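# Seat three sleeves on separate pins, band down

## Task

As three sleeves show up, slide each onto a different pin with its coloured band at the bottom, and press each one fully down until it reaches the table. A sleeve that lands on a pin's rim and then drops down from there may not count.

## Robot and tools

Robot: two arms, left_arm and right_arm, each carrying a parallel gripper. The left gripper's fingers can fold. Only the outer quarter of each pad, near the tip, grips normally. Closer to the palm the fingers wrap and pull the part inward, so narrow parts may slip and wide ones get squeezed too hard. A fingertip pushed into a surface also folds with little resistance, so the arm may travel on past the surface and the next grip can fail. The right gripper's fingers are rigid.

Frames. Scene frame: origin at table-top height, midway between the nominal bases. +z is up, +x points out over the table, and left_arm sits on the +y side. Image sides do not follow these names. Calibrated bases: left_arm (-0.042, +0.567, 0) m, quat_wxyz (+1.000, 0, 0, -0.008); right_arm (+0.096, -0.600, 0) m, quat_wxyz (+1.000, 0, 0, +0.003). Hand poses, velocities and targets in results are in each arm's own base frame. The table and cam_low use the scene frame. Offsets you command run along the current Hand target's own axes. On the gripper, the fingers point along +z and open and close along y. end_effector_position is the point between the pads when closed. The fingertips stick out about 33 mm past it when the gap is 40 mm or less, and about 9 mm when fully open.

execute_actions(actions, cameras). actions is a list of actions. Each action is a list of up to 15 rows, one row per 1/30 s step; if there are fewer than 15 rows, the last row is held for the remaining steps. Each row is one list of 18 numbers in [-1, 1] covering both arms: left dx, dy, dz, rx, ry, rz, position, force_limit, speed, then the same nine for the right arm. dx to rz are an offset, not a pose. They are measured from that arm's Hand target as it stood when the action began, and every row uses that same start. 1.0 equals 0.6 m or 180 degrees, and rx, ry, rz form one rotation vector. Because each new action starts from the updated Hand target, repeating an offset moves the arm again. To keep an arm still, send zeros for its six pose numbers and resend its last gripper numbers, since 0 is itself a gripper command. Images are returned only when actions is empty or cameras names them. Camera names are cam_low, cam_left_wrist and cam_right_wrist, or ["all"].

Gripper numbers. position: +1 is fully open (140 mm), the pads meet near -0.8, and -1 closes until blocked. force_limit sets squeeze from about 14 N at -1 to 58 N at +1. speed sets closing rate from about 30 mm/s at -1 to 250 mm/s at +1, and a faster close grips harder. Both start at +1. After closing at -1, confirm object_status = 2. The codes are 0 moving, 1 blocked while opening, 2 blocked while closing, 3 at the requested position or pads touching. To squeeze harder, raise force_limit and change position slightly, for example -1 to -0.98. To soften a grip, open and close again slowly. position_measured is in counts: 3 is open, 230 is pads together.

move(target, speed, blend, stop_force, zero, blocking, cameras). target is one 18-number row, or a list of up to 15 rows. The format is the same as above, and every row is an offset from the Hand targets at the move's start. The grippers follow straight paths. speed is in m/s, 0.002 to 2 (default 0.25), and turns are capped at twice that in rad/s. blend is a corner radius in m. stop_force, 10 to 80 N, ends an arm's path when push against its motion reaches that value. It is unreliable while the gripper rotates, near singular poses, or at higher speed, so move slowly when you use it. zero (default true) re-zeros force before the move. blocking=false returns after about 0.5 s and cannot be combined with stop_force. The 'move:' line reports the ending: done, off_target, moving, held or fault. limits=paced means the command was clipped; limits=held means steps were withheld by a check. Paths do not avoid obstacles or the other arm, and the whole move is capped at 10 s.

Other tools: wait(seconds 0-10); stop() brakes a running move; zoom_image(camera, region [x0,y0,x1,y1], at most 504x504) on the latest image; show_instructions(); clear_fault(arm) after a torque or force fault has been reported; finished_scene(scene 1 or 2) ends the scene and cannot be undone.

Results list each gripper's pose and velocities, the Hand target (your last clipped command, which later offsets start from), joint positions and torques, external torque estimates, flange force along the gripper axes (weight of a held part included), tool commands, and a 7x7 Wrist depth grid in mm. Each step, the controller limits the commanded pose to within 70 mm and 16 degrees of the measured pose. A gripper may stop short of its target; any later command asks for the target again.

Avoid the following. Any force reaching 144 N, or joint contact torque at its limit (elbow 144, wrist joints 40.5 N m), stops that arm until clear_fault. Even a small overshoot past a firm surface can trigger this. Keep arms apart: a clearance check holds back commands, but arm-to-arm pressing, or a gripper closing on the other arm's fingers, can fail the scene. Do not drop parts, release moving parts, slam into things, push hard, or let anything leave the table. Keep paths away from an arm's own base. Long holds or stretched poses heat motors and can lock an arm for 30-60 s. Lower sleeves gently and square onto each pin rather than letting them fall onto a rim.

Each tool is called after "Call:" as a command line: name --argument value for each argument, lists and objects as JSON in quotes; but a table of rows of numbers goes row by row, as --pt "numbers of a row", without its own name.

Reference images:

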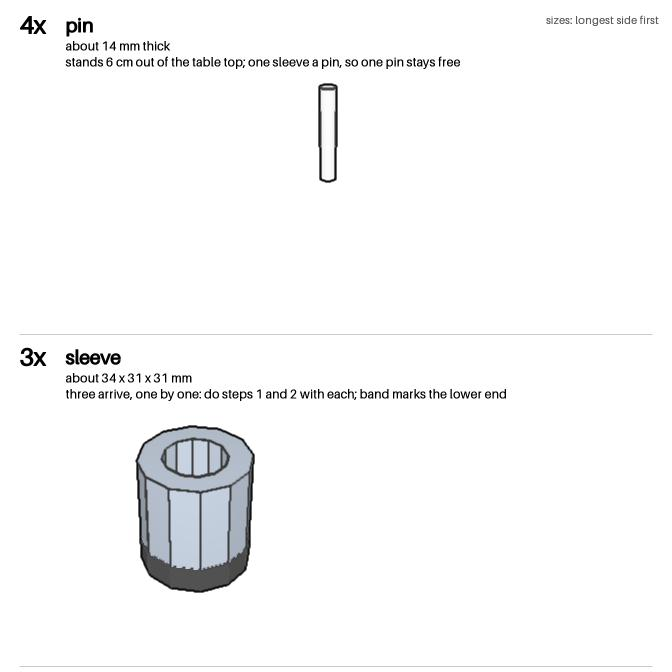

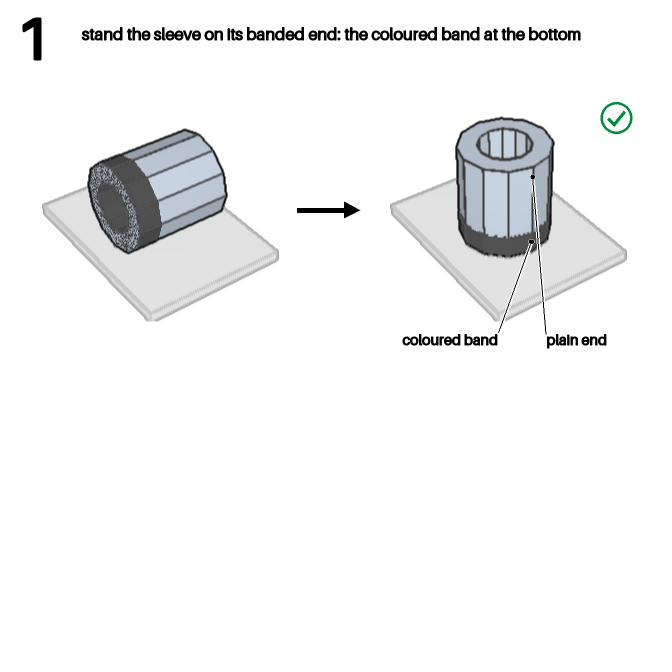

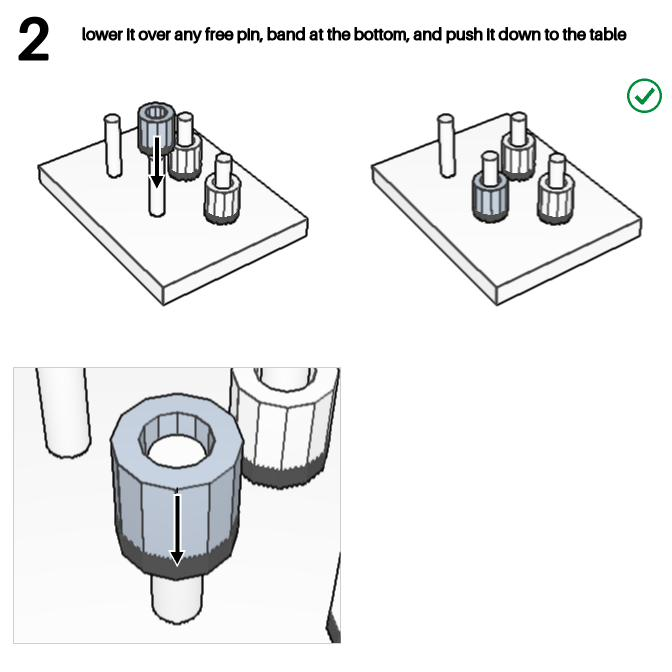

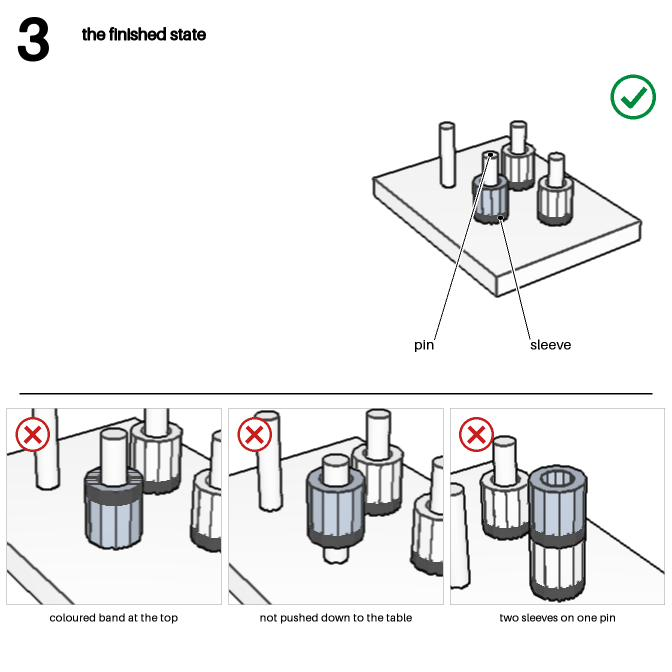

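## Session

Call:
execute_actions --actions '[]'

Scene clock: 0.00 s.
left_arm: end_effector_position=(+0.6030, -0.3367, +0.3744) position_measured=3 object_status=3 end_effector_quat_wxyz=(-0.522, +0.261, +0.681, +0.442) | right_arm: end_effector_position=(+0.3061, +0.0607, +0.1565) position_measured=3 object_status=3 end_effector_quat_wxyz=(+0.007, +0.999, +0.045, -0.026)
Joint positions: left_arm=[-0.723 0.828 1.063 0.757 2.628 -1.196] | right_arm=[0.096 -0.272 2.329 -0.012 1.137 1.582]
Joint velocities: within noise
Joint torques (N m): no reading
External joint torques (N m): no reading
Flange force (N): no reading
Wrist depth (mm): cam_left_wrist=[2262 2439 2796 382 1944 - - / 2539 633 - 2392 - - - / 818 660 653 - - - 1830 / 653 135 846 1077 2056 131 - / - 106 674 808 972 939 103 / - 467 563 638 747 843 93 / - 433 476 527 573 689 -] | cam_right_wrist=[256 255 256 257 258 258 261 / 272 272 274 273 276 276 276 / 289 289 292 290 294 295 295 / 308 124 314 314 316 141 316 / 87 112 335 340 339 122 92 / - 363 363 364 367 373 - / - 396 401 362 371 405 -]
Hand target: left_arm +0.6030, -0.3367, +0.3744; -0.522, +0.261, +0.681, +0.442 | right_arm +0.3061, +0.0607, +0.1565; +0.007, +0.999, +0.045, -0.026
Tool commands: left_gripper/position=+1.0 left_gripper/force_limit=+1.0 left_gripper/speed=+1.0 right_gripper/position=+1.0 right_gripper/force_limit=+1.0 right_gripper/speed=+1.0

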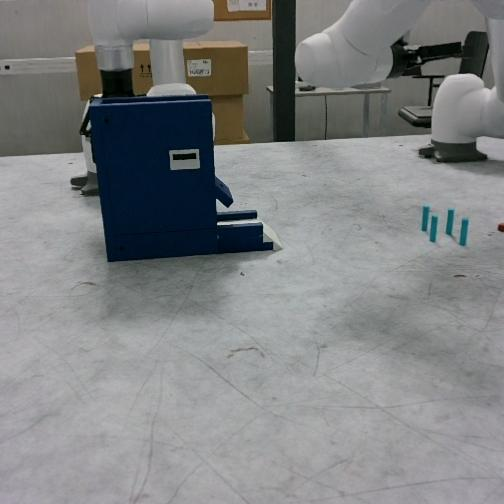

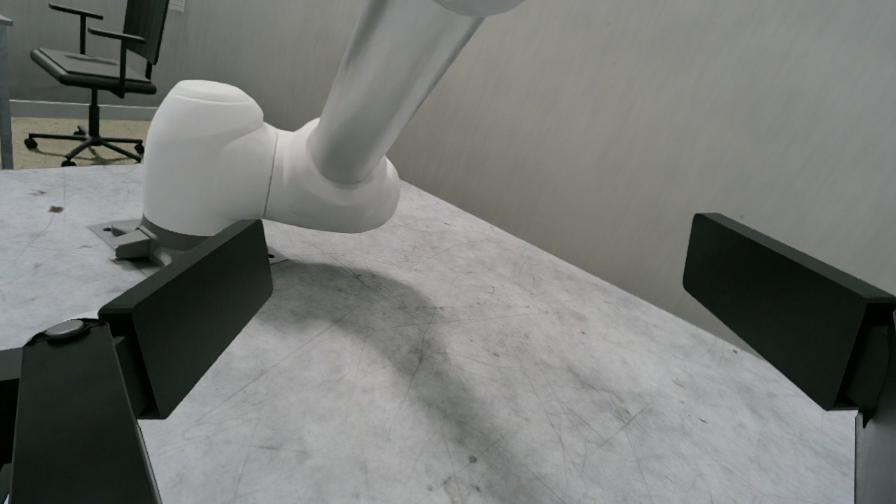

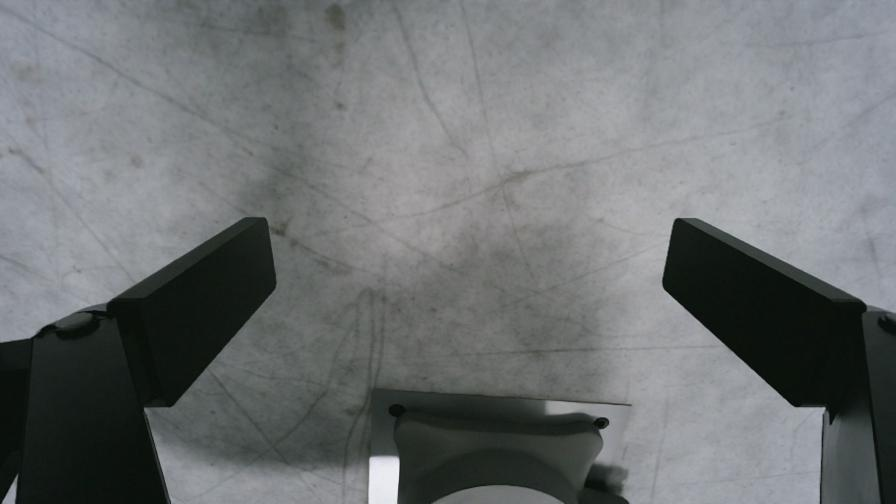

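Call:
move --target '[-0.469, 0.402, 0.063, 0.7204, 0.1185, 0, 1, 1, 1, 0.69, -0.583, -0.45, 0.0045, 0.0166, 0.0287, 1, 1, 1]' --speed 0.4 --cameras '["all"]'

Scene clock: 37.70 s.
left_arm: end_effector_position=(+0.7622, -0.2318, +0.2630) position_measured=3 object_status=3 end_effector_quat_wxyz=(+0.637, +0.166, -0.751, +0.053) | right_arm: end_effector_position=(+0.4988, +0.2545, +0.2777) position_measured=3 object_status=3 end_effector_quat_wxyz=(+0.003, +1.000, +0.022, -0.016)
Joint positions: left_arm=[-0.157 1.057 0.756 -0.841 2.52 -2.533] | right_arm=[0.406 0.055 1.808 0.007 1.31 1.932]
Joint torques (N m): left_arm=[-2.21 -135.07 -36.51 1.81 1.7 -0.03] | right_arm=[-12.05 -28.64 -75.67 -4.92 -21.98 -5.98]
External joint torques (N m): left_arm=[2.08 6.72 -1.29 -0.17 0.11 0.04] | right_arm=[11.76 -17.21 35.05 9.09 22.01 5.98]
External joint torques when the fault began: right_arm=[9.04 -28.05 54.25 8.75 37.61 10.15]
Flange force (N): left_arm=[-5.3 -8.1 -19.7] | right_arm=[-88.2 5.4 1.8]
Flange force when the fault began (N): right_arm=[-133.1 23.1 -4.6]
Wrist depth (mm): cam_left_wrist=[827 838 - 2619 - - - / 876 928 1131 2539 - 699 2262 / 721 749 829 889 995 741 601 / 567 135 616 687 693 140 785 / - 106 491 514 550 518 103 / - 368 409 431 448 464 93 / - 338 353 364 380 388 -] | cam_right_wrist=[364 365 327 225 178 149 127 / 386 388 370 228 182 153 131 / 408 413 414 86 92 110 103 / 443 122 441 85 85 85 84 / 86 112 480 479 484 122 96 / - 509 516 519 523 528 - / - 561 563 555 550 559 -]
Hand target: left_arm +0.7622, -0.2318, +0.2630; +0.637, +0.166, -0.751, +0.053 (not the last commanded pose) | right_arm +0.4988, +0.2545, +0.2777; +0.003, +1.000, +0.022, -0.016 (not the last commanded pose)
Tool commands: left_gripper/position=+1.0 left_gripper/force_limit=+1.0 left_gripper/speed=+1.0 right_gripper/position=+1.0 right_gripper/force_limit=+1.0 right_gripper/speed=+1.0
Off the commanded pose: left_arm 0.152 m, 54 deg | right_arm 0.307 m, 3 deg.
FORCE FAULT: contact force on the right arm reached its limit, and that arm stopped. The contact can be on any part of that arm, not only on its tool. That arm's remaining commands of this call were not run. That arm is still stopped at the end of this call. While its stop runs, that arm takes no new command, but its gripper still runs the gripper command that each later call begins with.
CLEAR FAULT: the right arm stays stopped until you call clear_fault(arm="right_arm").
move: fault (right_arm), off_target (left_arm; braked at the fault stop of right_arm)

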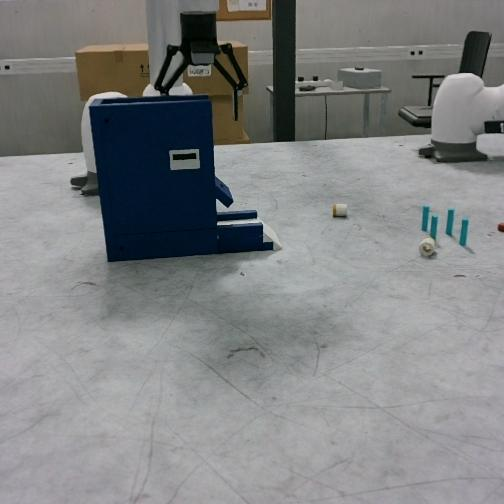

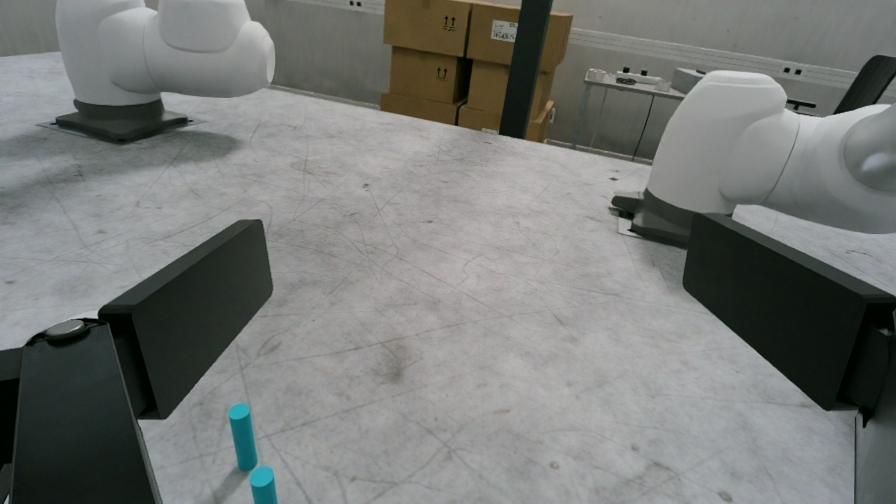

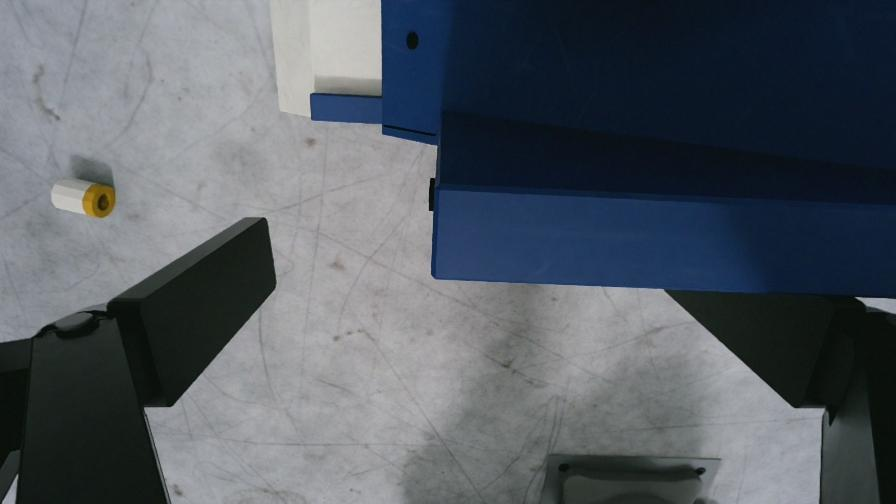

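Call:
clear_fault --arm "right_arm"

Call:
move --pt "0 0 0 0 0 0 1 1 1 -0.15 0 0 0 0 0 1 1 1" --speed 0.1 --cameras '["cam_right_wrist", "cam_low"]'

Scene clock: 51.40 s.
left_arm: end_effector_position=(+0.7622, -0.2318, +0.2630) position_measured=3 object_status=3 end_effector_quat_wxyz=(+0.637, +0.166, -0.751, +0.053) | right_arm: end_effector_position=(+0.4988, +0.2545, +0.2777) position_measured=3 object_status=3 end_effector_quat_wxyz=(+0.003, +1.000, +0.022, -0.016)
Joint positions: left_arm=[-0.157 1.057 0.756 -0.841 2.52 -2.533] | right_arm=[0.406 0.055 1.808 0.007 1.31 1.932]
Joint torques (N m): left_arm=[-1.25 -135.21 -36.24 1.77 1.73 -0.17] | right_arm=[-12.19 -30.31 -75.56 -4.93 -22.03 -6.05]
External joint torques (N m): left_arm=[1.52 7.21 -1.43 -0.12 0.09 0.18] | right_arm=[12.12 -16.11 34.82 9.11 22.06 6.05]
Flange force (N): left_arm=[-5.8 -8.9 -20.6] | right_arm=[-86.5 3.8 1.8]
Wrist depth (mm): cam_left_wrist=[818 846 2796 2539 - - - / 876 928 1190 2647 - 715 1899 / 713 780 803 885 991 732 591 / 555 124 622 656 752 140 780 / - 106 482 516 528 518 103 / - 365 413 433 444 457 93 / - 337 355 365 379 394 -] | cam_right_wrist=[364 363 327 225 178 149 127 / 386 390 370 226 180 154 131 / 408 412 414 86 92 110 103 / 441 122 442 85 85 85 85 / 87 112 477 483 480 122 96 / - 506 514 521 521 532 - / - 559 562 561 554 558 -]
Hand target: left_arm +0.7622, -0.2318, +0.2630; +0.637, +0.166, -0.751, +0.053 (not the last commanded pose) | right_arm +0.4988, +0.2545, +0.2777; +0.003, +1.000, +0.022, -0.016 (not the last commanded pose)
Tool commands: left_gripper/position=+1.0 left_gripper/force_limit=+1.0 left_gripper/speed=+1.0 right_gripper/position=+1.0 right_gripper/force_limit=+1.0 right_gripper/speed=+1.0
Off the commanded pose: left_arm 0.152 m, 54 deg | right_arm 0.307 m, 3 deg.
FORCE FAULT, CONTINUED: the right arm's stop, for the force fault that an earlier result reported, is over. The call counts as one of the actions that you can send in this scene. That arm's target is now where it stood when the stop ended, not its last command. That arm accepts commands again.
CLEAR FAULT: your call cleared the right arm's force fault. If the contact force or a joint's load stays at its limit, that arm stops again.

Scene clock: 52.73 s.
left_arm: end_effector_position=(+0.7622, -0.2318, +0.2630) position_measured=3 object_status=3 end_effector_quat_wxyz=(+0.637, +0.166, -0.751, +0.053) | right_arm: end_effector_position=(+0.4090, +0.2506, +0.2806) position_measured=3 object_status=3 end_effector_quat_wxyz=(+0.003, +1.000, +0.022, -0.016)
Joint positions: left_arm=[-0.157 1.057 0.756 -0.841 2.52 -2.533] | right_arm=[0.472 -0.077 1.933 0.009 1.317 1.997]
Joint torques (N m): left_arm=[-1.23 -135.3 -36.2 1.8 1.75 -0.15] | right_arm=[2.39 -32.4 -43.18 4.36 -0.05 -0.33]
External joint torques (N m): left_arm=[1.54 7.62 -1.35 -0.15 0.06 0.16] | right_arm=[-2.46 -0.19 2.33 -0.16 0.08 0.33]
Flange force (N): left_arm=[-6.1 -9.3 -21.1] | right_arm=[-1.5 5.8 3.1]
Wrist depth (mm): cam_left_wrist=[821 843 - 2592 - - - / 882 925 1190 2675 3190 689 674 / 717 754 787 879 972 728 624 / 564 135 607 650 695 140 810 / - 106 498 516 544 518 103 / - 364 410 428 449 458 93 / - 339 359 364 380 403 -] | cam_right_wrist=[367 371 369 368 374 376 378 / 389 393 390 394 390 396 398 / 417 415 421 418 419 421 424 / 444 122 448 449 449 142 449 / 87 112 480 485 483 122 92 / - 514 520 516 523 523 - / - 562 563 563 538 500 -]
Hand target: left_arm +0.7622, -0.2318, +0.2630; +0.637, +0.166, -0.751, +0.053 | right_arm +0.4089, +0.2506, +0.2806; +0.003, +1.000, +0.022, -0.016
Off the commanded pose: left_arm 0.000 m, 0 deg | right_arm 0.000 m, 0 deg.
move: done
Images, in order (width x height): cam_low 504x504, cam_right_wrist 896x504.

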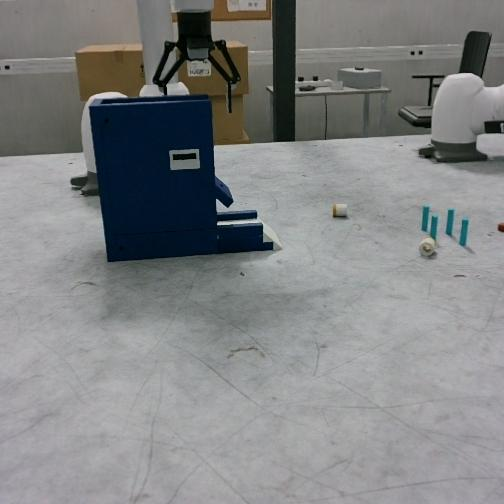

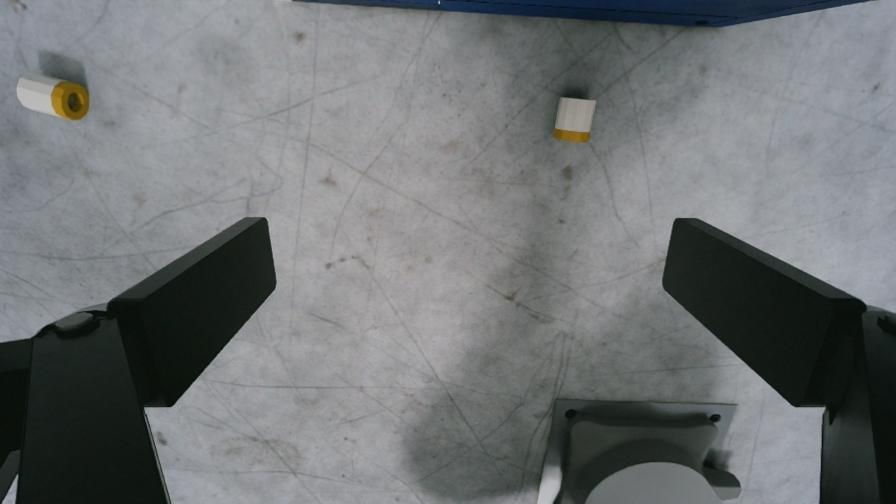

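Call:
move --pt "-0.1715 0.0385 -0.1835 0.2933 0.0483 -0.0008 1 1 1 0.0342 -0.3482 0.0147 0 0 0 1 1 1" --pt "-0.1715 0.0385 -0.1835 0.2933 0.0483 -0.0008 1 1 1 0.1332 -0.695 0.1265 -0.0054 0.0098 -0.422 1 1 1" --speed '[0.3, 0.4]' --blend '[0.03, 0]' --cameras '["all"]'

Call:
zoom_image --camera "cam_right_wrist" --region '[390, 200, 530, 330]'

Call:
zoom_image --camera "cam_left_wrist" --region '[380, 220, 580, 400]'

Scene clock: 88.07 s.
left_arm: end_effector_position=(+0.8720, -0.1593, +0.1859) position_measured=3 object_status=3 end_effector_quat_wxyz=(+0.550, +0.428, -0.600, +0.392) | right_arm: end_effector_position=(+0.4681, +0.6701, +0.1999) position_measured=3 object_status=3 end_effector_quat_wxyz=(+0.000, +0.775, +0.632, +0.000)
Joint positions: left_arm=[0.121 0.971 1.139 -1.248 1.906 -2.528] | right_arm=[0.919 0.477 1.405 0 1.261 1.12]
Joint torques (N m): left_arm=[-1.08 -125.26 -31.22 -0.74 1.43 -0.13] | right_arm=[1.27 -88.6 -42.52 4.31 -0.19 -0.28]
External joint torques (N m): left_arm=[0.71 6.9 -1.56 -0.2 0.12 0.13] | right_arm=[-1.02 0.17 2.06 -0.13 0.14 0.28]
Flange force (N): left_arm=[-6.7 -13.3 -7.3] | right_arm=[-4.6 -1.0 2.2]
Wrist depth (mm): cam_left_wrist=[- - 2304 873 1126 1045 3072 / - 1202 1338 849 1157 1238 3659 / 942 905 892 795 864 849 846 / 598 126 548 592 583 140 562 / - 106 436 432 429 390 103 / - 323 348 346 345 342 93 / - 290 290 280 277 284 -] | cam_right_wrist=[296 298 299 298 300 300 297 / 315 315 316 314 314 316 317 / 333 334 334 335 335 336 335 / 355 122 356 352 356 141 351 / 87 112 379 378 380 122 92 / - 407 405 410 408 405 - / - 440 435 439 408 400 -]
Hand target: left_arm +0.8720, -0.1593, +0.1859; +0.550, +0.428, -0.600, +0.392 | right_arm +0.4681, +0.6701, +0.1999; +0.000, +0.775, +0.632, +0.000
Off the commanded pose: left_arm 0.000 m, 0 deg | right_arm 0.000 m, 0 deg.
move: done

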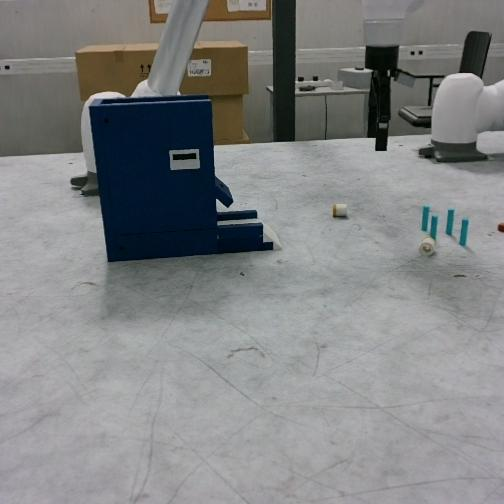

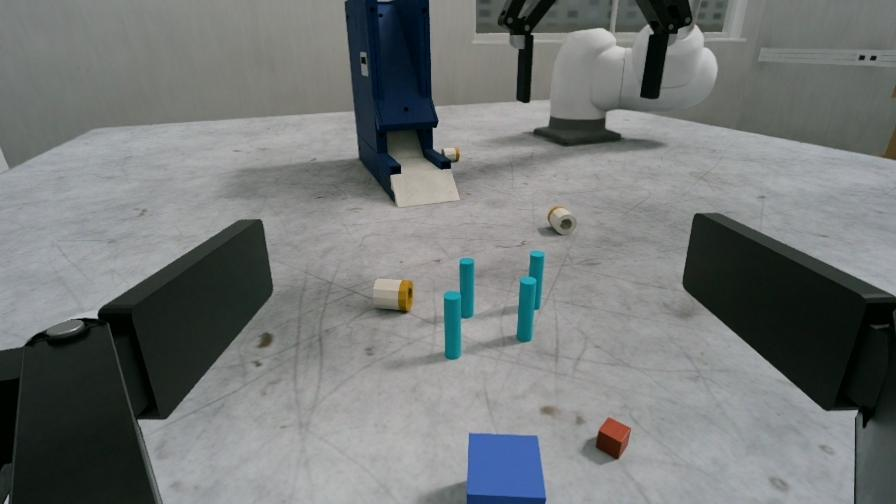

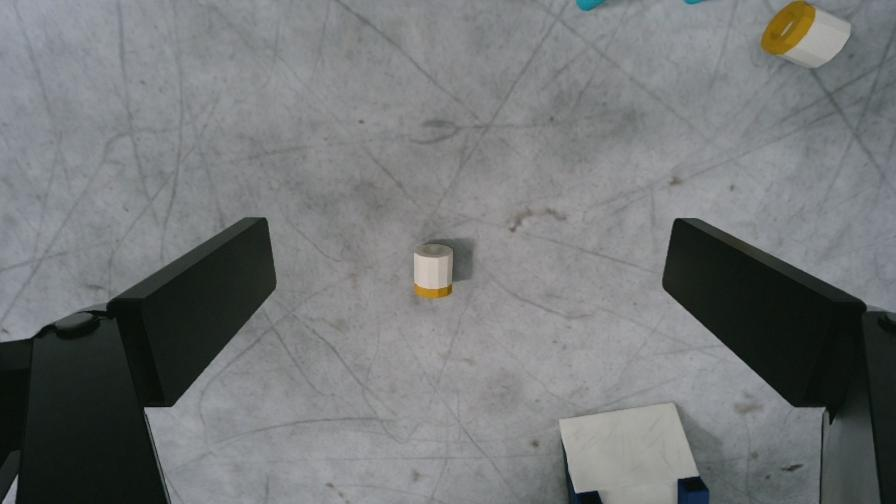

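Scaled by 3.600 from the camera's 896x504 image, which has a finer 1280x720 frame.

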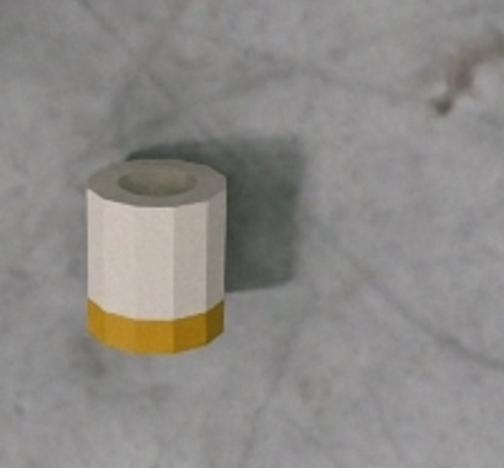

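Scaled by 2.520 from the camera's 896x504 image, which has a finer 1280x720 frame.

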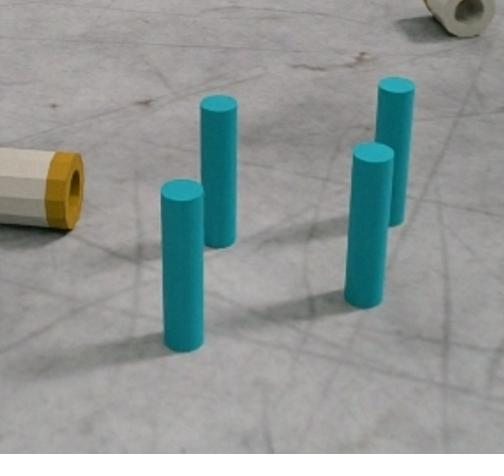

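Call:
execute_actions --actions '[]'

Scene clock: 200.03 s.
left_arm: end_effector_position=(+0.8720, -0.1593, +0.1859) position_measured=3 object_status=3 end_effector_quat_wxyz=(+0.550, +0.428, -0.600, +0.392) | right_arm: end_effector_position=(+0.4681, +0.6701, +0.1999) position_measured=3 object_status=3 end_effector_quat_wxyz=(+0.000, +0.775, +0.632, +0.000)
Joint positions: left_arm=[0.121 0.971 1.139 -1.248 1.906 -2.528] | right_arm=[0.919 0.477 1.404 0 1.261 1.12]
Joint velocities: within noise
Joint torques (N m): left_arm=[-1.16 -124.94 -31.25 -0.73 1.48 -0.23] | right_arm=[0.65 -88.84 -42.89 4.36 -0.18 -0.15]
External joint torques (N m): left_arm=[0.85 6.11 -1.66 -0.2 0.09 0.23] | right_arm=[-1.09 -0.08 2.18 -0.19 0.13 0.15]
Flange force (N): left_arm=[-6.0 -12.3 -7.0] | right_arm=[-5.3 -1.0 2.2]
Wrist depth (mm): cam_left_wrist=[- 2392 2202 849 3072 1016 - / 2109 2463 1289 1250 1168 1116 - / 915 922 892 795 870 861 838 / 597 115 588 583 576 140 567 / - 106 438 432 432 391 103 / - 322 352 346 345 345 93 / - 290 290 278 277 283 -] | cam_right_wrist=[298 301 299 298 297 300 293 / 316 315 316 314 317 317 314 / 335 336 335 332 334 336 333 / 356 122 356 354 358 141 353 / 87 112 379 379 382 122 92 / - 405 410 409 410 406 - / - 440 438 437 405 398 -]
Hand target: left_arm +0.8720, -0.1593, +0.1859; +0.550, +0.428, -0.600, +0.392 | right_arm +0.4681, +0.6701, +0.1999; +0.000, +0.775, +0.632, +0.000
Tool commands: left_gripper/position=+1.0 left_gripper/force_limit=+1.0 left_gripper/speed=+1.0 right_gripper/position=+1.0 right_gripper/force_limit=+1.0 right_gripper/speed=+1.0
Off the commanded pose: left_arm 0.000 m, 0 deg | right_arm 0.000 m, 0 deg.

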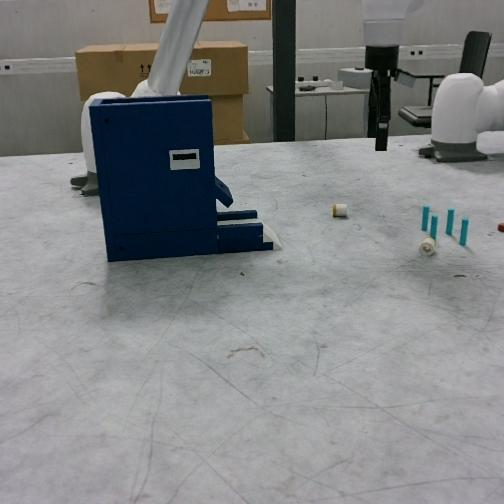

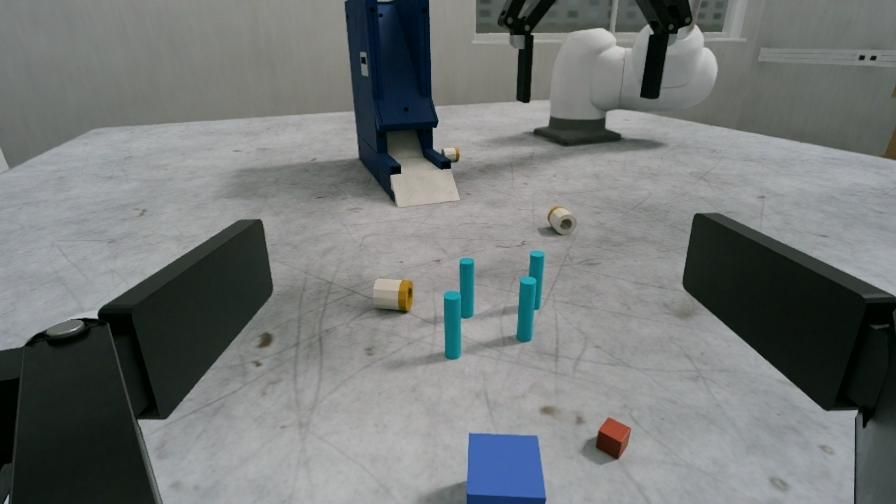

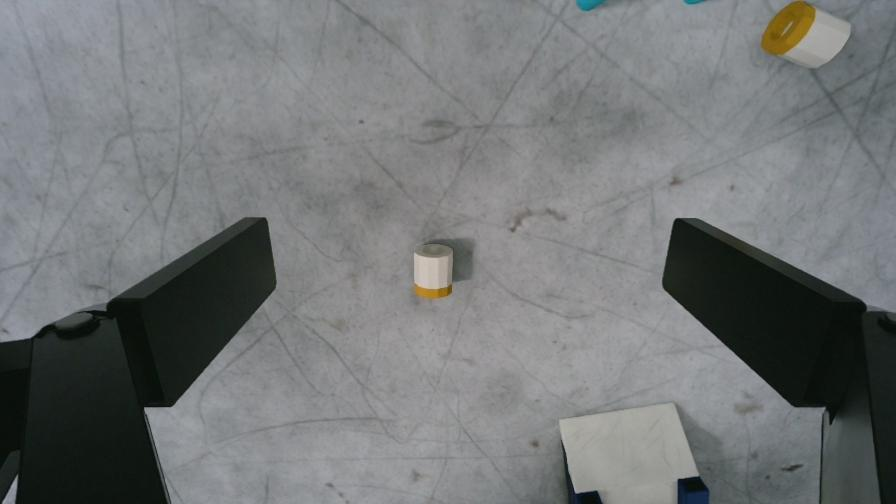

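Call:
move --pt "0 0 0 0 0 0 1 1 1 -0.0608 -0.0308 0.1837 0.0016 -0.1667 0.0059 -0.15 0 0" --pt "0 0 0 0 0 0 1 1 1 -0.1108 -0.0318 0.2703 0.0016 -0.1667 0.0059 -0.15 0 0" --pt "0 0 0 0 0 0 1 1 1 -0.1108 -0.0318 0.2703 0.0016 -0.1667 0.0059 -1 0 -1" --speed '[0.3,0.12,0.1]' --cameras '["cam_left_wrist","cam_right_wrist"]'

Scene clock: 210.80 s.
left_arm: end_effector_position=(+0.8720, -0.1593, +0.1859) position_measured=3 object_status=3 end_effector_quat_wxyz=(+0.550, +0.428, -0.600, +0.392) | right_arm: end_effector_position=(+0.4361, +0.6088, +0.0377) position_measured=187 object_status=0 end_effector_quat_wxyz=(+0.162, +0.754, +0.604, -0.202)
Joint positions: left_arm=[0.121 0.971 1.139 -1.248 1.906 -2.528] | right_arm=[0.983 0.747 1.353 -0.181 1.537 1.255]
Joint torques (N m): left_arm=[-0.83 -125.21 -31.27 -0.7 1.44 -0.09] | right_arm=[-3.33 -96.22 -30.25 2.34 0.14 -0.16]
External joint torques (N m): left_arm=[0.78 6.92 -1.48 -0.22 0.12 0.08] | right_arm=[3.53 -10.12 -4.73 0.94 1.15 0.16]
Flange force (N): left_arm=[-6.6 -13.1 -7.3] | right_arm=[-5.0 -4.6 -11.3]
Wrist depth (mm): cam_left_wrist=[- - 792 855 1121 376 358 / - 1296 1179 1269 483 1202 - / 922 808 889 782 595 843 864 / 594 135 585 576 569 140 567 / - 106 431 435 433 389 103 / - 322 347 349 345 341 93 / - 290 288 279 285 276 -] | cam_right_wrist=[122 122 125 125 122 122 122 / 139 139 139 139 140 140 140 / 163 163 164 158 163 163 164 / 196 196 189 153 181 197 197 / 247 223 87 236 87 86 249 / 309 65 - 313 - 68 68 / - - - 511 - - -]
Hand target: left_arm +0.8720, -0.1593, +0.1859; +0.550, +0.428, -0.600, +0.392 | right_arm +0.4360, +0.6088, +0.0377; +0.162, +0.754, +0.604, -0.202
Off the commanded pose: left_arm 0.000 m, 0 deg | right_arm 0.000 m, 0 deg.
move: done
Images, in order (width x height): cam_left_wrist 896x504, cam_right_wrist 896x504.

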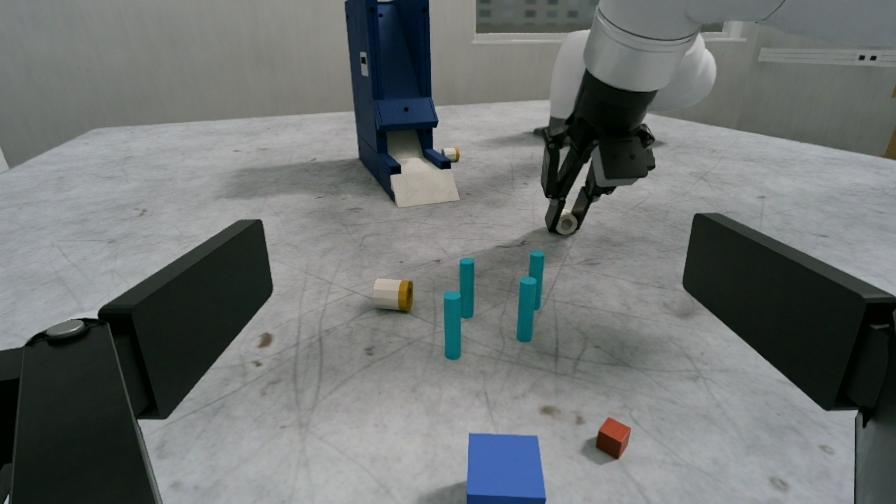

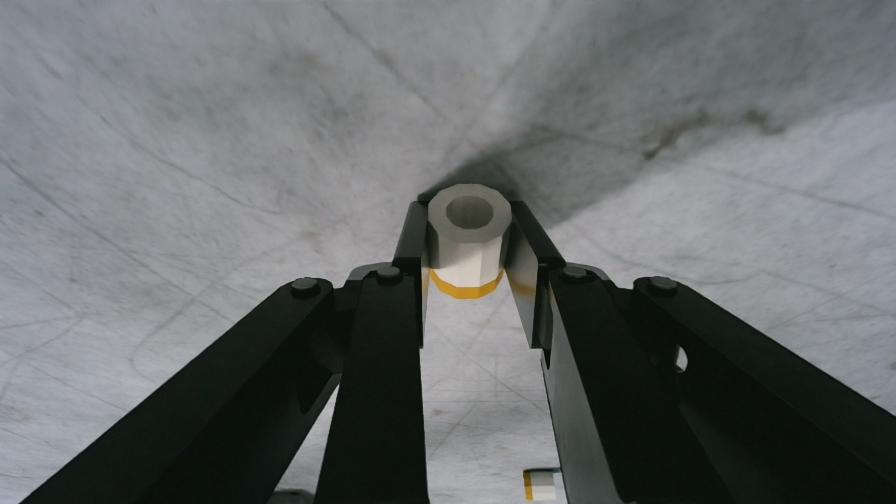

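Call:
move --pt "0 0 0 0 0 0 1 1 1 -0.0667 0 -0.1155 0 0 0 -1 0 -1" --pt "0 0 0 0 0 0 1 1 1 0.1008 0.1277 -0.232 -0.0386 0.4918 0.1443 -1 0 -1" --pt "0 0 0 0 0 0 1 1 1 0.1578 0.1277 -0.1333 -0.0386 0.4918 0.1443 -1 0 -1" --speed '[0.15,0.4,0.15]' --blend '[0.02,0.01,0]' --cameras '["cam_left_wrist","cam_right_wrist"]'

Scene clock: 222.40 s.
left_arm: end_effector_position=(+0.8720, -0.1593, +0.1859) position_measured=3 object_status=3 end_effector_quat_wxyz=(+0.550, +0.428, -0.600, +0.392) | right_arm: end_effector_position=(+0.5375, +0.7111, +0.0596) position_measured=187 object_status=2 end_effector_quat_wxyz=(-0.224, +0.775, +0.387, +0.447)
Joint positions: left_arm=[0.121 0.971 1.139 -1.248 1.906 -2.528] | right_arm=[0.865 0.503 2.064 -0.119 -0.475 1.646]
Joint torques (N m): left_arm=[-1.49 -124.97 -31.4 -0.7 1.46 -0.19] | right_arm=[1 -75.02 -27.08 2.55 -2.64 0.11]
External joint torques (N m): left_arm=[1.71 6.37 -1.43 -0.21 0.1 0.19] | right_arm=[-1.05 -1.14 1.81 -0.1 0.17 -0.11]
Flange force (N): left_arm=[-6.3 -11.7 -7.6] | right_arm=[-1.0 1.8 -4.8]
Wrist depth (mm): cam_left_wrist=[- 2592 - 873 617 590 2827 / - 1536 1096 1555 591 1101 - / 935 925 895 790 711 861 858 / 592 135 590 580 537 140 565 / - 106 437 438 430 389 103 / - 323 349 346 346 341 93 / - 300 289 280 277 285 -] | cam_right_wrist=[377 378 376 365 397 381 379 / 302 305 303 307 297 307 305 / 257 256 255 250 257 249 258 / 221 221 226 150 216 221 222 / 194 199 87 185 87 86 195 / - 65 - 169 - 68 68 / - - - 157 - - -]
Hand target: left_arm +0.8720, -0.1593, +0.1859; +0.550, +0.428, -0.600, +0.392 | right_arm +0.5375, +0.7111, +0.0596; -0.224, +0.775, +0.387, +0.447
Off the commanded pose: left_arm 0.000 m, 0 deg | right_arm 0.000 m, 0 deg.
move: done
Images, in order (width x height): cam_left_wrist 896x504, cam_right_wrist 896x504.

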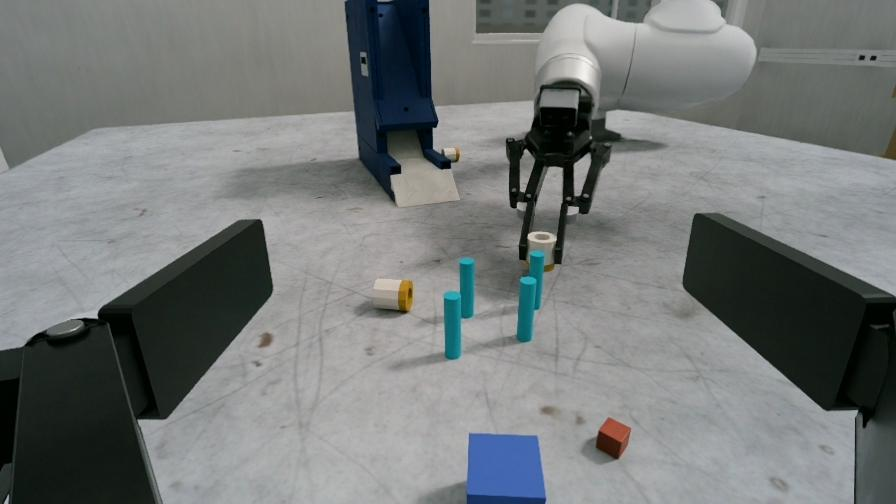

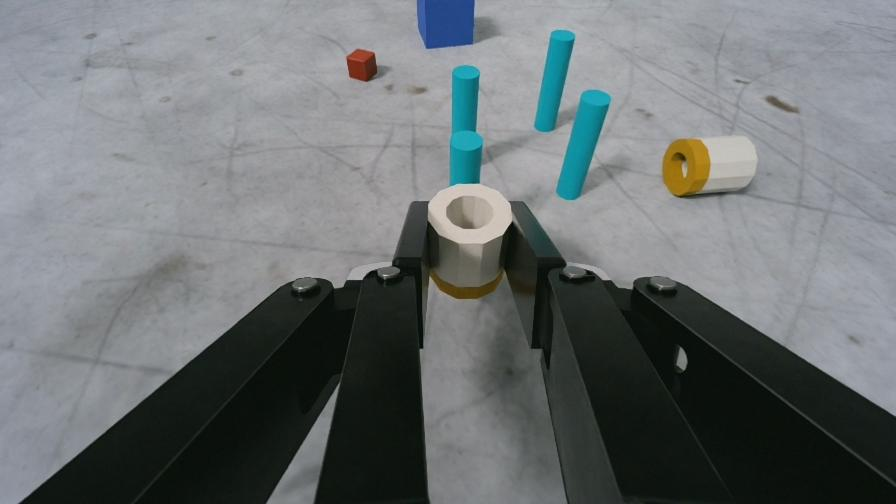

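Call:
zoom_image --camera "cam_right_wrist" --region '[410, 110, 530, 310]'

Call:
move --pt "0 0 0 0 0 0 1 1 1 0.0563 0 -0.0325 0 0 0 -1 0 -1" --pt "0 0 0 0 0 0 1 1 1 0.0913 0.0000 0.0281 0 0 0 -1 0 -1" --speed '[0.15,0.12]' --blend '[0.005,0]' --cameras '["cam_left_wrist","cam_right_wrist"]'

Scaled by 2.520 from the camera's 896x504 image, which has a finer 1280x720 frame.

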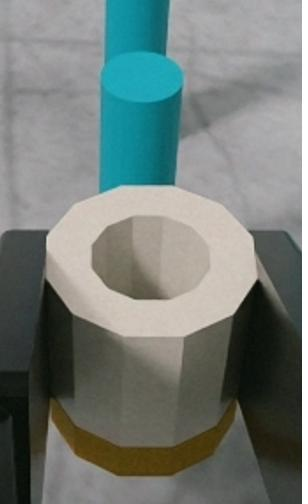

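Scene clock: 234.17 s.
left_arm: end_effector_position=(+0.8720, -0.1593, +0.1859) position_measured=3 object_status=3 end_effector_quat_wxyz=(+0.550, +0.428, -0.600, +0.392) | right_arm: end_effector_position=(+0.5627, +0.7446, +0.0985) position_measured=187 object_status=2 end_effector_quat_wxyz=(-0.224, +0.775, +0.387, +0.447)
Joint positions: left_arm=[0.121 0.971 1.139 -1.248 1.906 -2.528] | right_arm=[0.869 0.491 1.969 -0.142 -0.368 1.674]
Joint torques (N m): left_arm=[-1.17 -125.22 -31.19 -0.7 1.5 -0.18] | right_arm=[1.34 -78.17 -30.29 3.12 -2.6 -0.16]
External joint torques (N m): left_arm=[1.58 6.52 -1.65 -0.21 0.06 0.18] | right_arm=[-1.37 0.2 1.63 -0.32 0.17 0.16]
Flange force (N): left_arm=[-6.4 -12.6 -7.9] | right_arm=[-1.7 3.7 -2.5]
Wrist depth (mm): cam_left_wrist=[- - 2164 2927 554 548 2927 / - 1352 1310 1438 509 1196 - / 922 905 879 790 719 852 846 / 598 135 585 580 536 140 565 / - 106 432 437 431 389 103 / - 105 347 347 343 340 93 / - 290 289 280 277 284 -] | cam_right_wrist=[461 462 459 464 467 466 465 / 371 373 373 364 376 376 377 / 312 316 316 315 316 317 316 / 269 270 279 152 213 273 273 / 237 237 87 205 87 87 241 / - 65 - 207 - 68 209 / - - - 192 - - -]
Hand target: left_arm +0.8720, -0.1593, +0.1859; +0.550, +0.428, -0.600, +0.392 | right_arm +0.5627, +0.7447, +0.0985; -0.224, +0.775, +0.387, +0.447
Off the commanded pose: left_arm 0.000 m, 0 deg | right_arm 0.000 m, 0 deg.
move: done
Images, in order (width x height): cam_left_wrist 896x504, cam_right_wrist 896x504.

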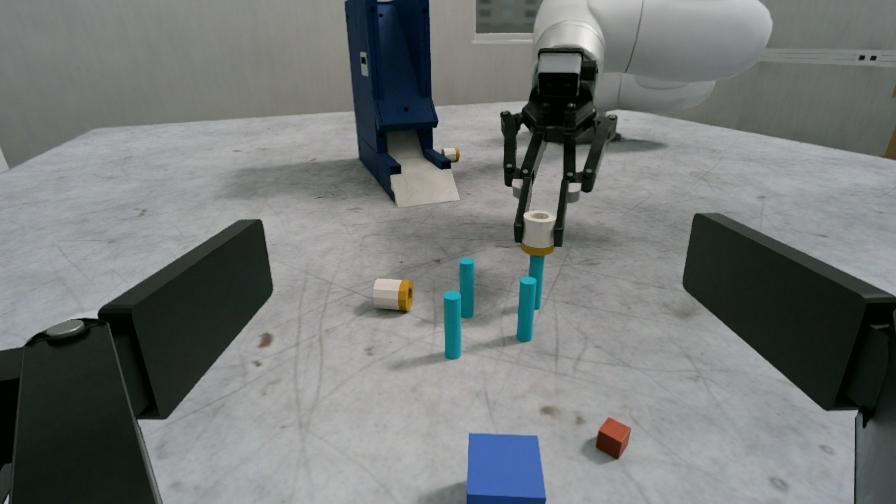

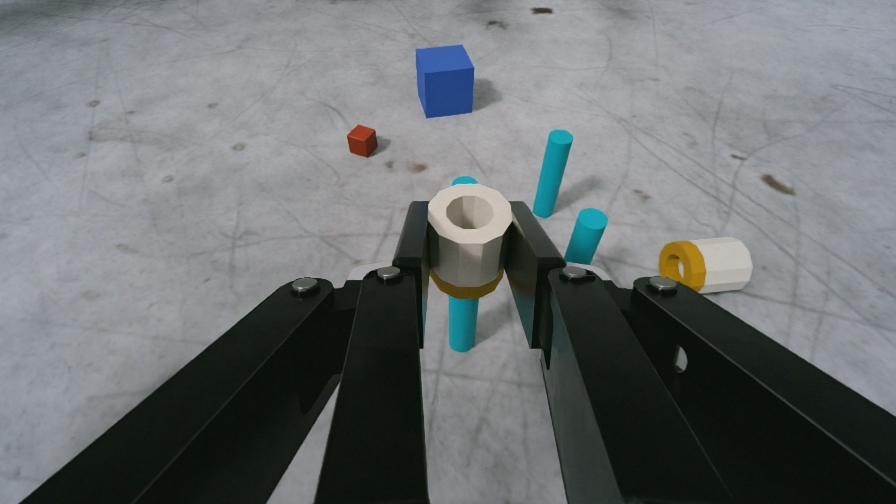

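Call:
zoom_image --camera "cam_right_wrist" --region '[420, 170, 520, 370]'

Call:
zoom_image --camera "cam_left_wrist" --region '[490, 190, 590, 330]'

Scaled by 2.520 from the camera's 896x504 image, which has a finer 1280x720 frame.

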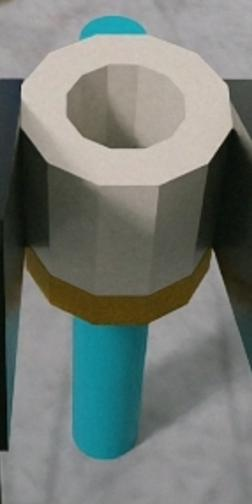

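Scaled by 3.600 from the camera's 896x504 image, which has a finer 1280x720 frame.

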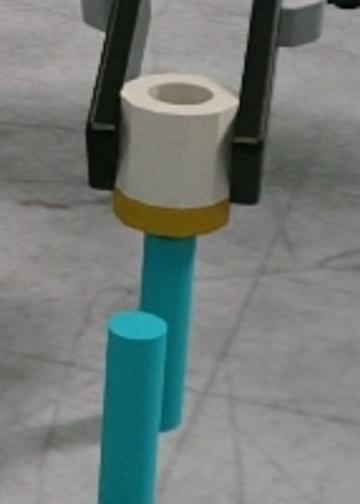

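Call:
move --target '[0,0,0,0,0,0,1,1,1,-0.0967,-0.0004,0.0558,0,0,0,-1,0,-1]' --speed 0.03 --stop_force 15 --cameras '["cam_left_wrist","cam_right_wrist"]'

Scene clock: 260.50 s.
left_arm: end_effector_position=(+0.8720, -0.1593, +0.1859) position_measured=3 object_status=3 end_effector_quat_wxyz=(+0.550, +0.428, -0.600, +0.392) | right_arm: end_effector_position=(+0.5626, +0.7449, +0.0332) position_measured=187 object_status=2 end_effector_quat_wxyz=(-0.224, +0.775, +0.387, +0.447)
Joint positions: left_arm=[0.121 0.971 1.139 -1.248 1.906 -2.528] | right_arm=[0.869 0.584 1.985 -0.11 -0.477 1.64]
Joint torques (N m): left_arm=[-1.21 -125.47 -31.24 -0.72 1.45 -0.19] | right_arm=[1.02 -59.44 -16.19 2.37 3.67 -0.14]
External joint torques (N m): left_arm=[0.96 7.11 -1.51 -0.21 0.11 0.19] | right_arm=[-1.15 -23.57 -8.86 0.06 -6.12 0.14]
Flange force (N): left_arm=[-7.0 -13.2 -7.6] | right_arm=[17.2 2.4 -22.9]
Wrist depth (mm): cam_left_wrist=[- - 901 846 591 571 - / 2283 1508 1289 846 580 580 - / - 905 876 770 717 861 832 / 598 134 587 587 535 140 571 / - 106 437 415 431 391 103 / - 324 348 346 346 342 93 / - 292 290 278 277 286 -] | cam_right_wrist=[319 318 320 320 320 321 320 / 258 258 259 249 240 260 261 / 217 216 217 204 211 204 211 / 187 187 193 152 182 188 188 / 168 164 87 160 87 86 165 / - 65 - 144 - 68 144 / - - - 132 - - -]
Hand target: left_arm +0.8720, -0.1593, +0.1859; +0.550, +0.428, -0.600, +0.392 | right_arm +0.5626, +0.7449, +0.0332; -0.224, +0.775, +0.387, +0.447 (not the last commanded pose)
Off the commanded pose: left_arm 0.000 m, 0 deg | right_arm 0.002 m, 0 deg.
move: contact (right_arm)
Images, in order (width x height): cam_left_wrist 896x504, cam_right_wrist 896x504.

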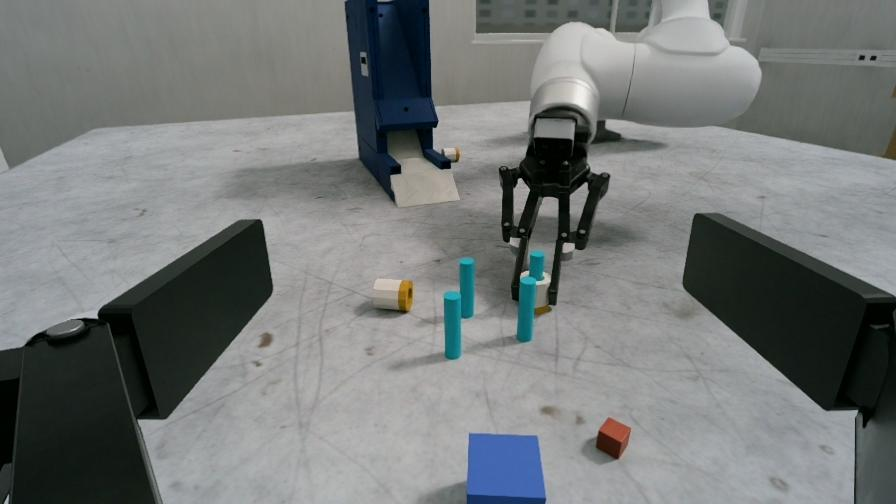

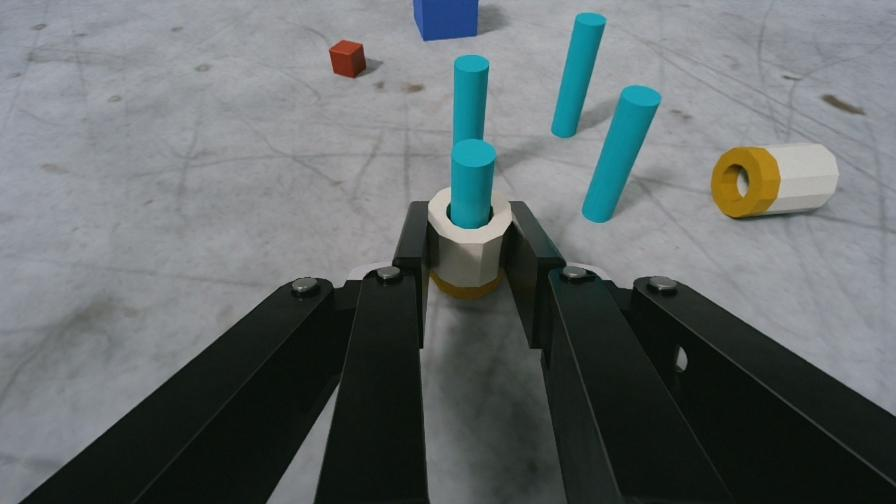

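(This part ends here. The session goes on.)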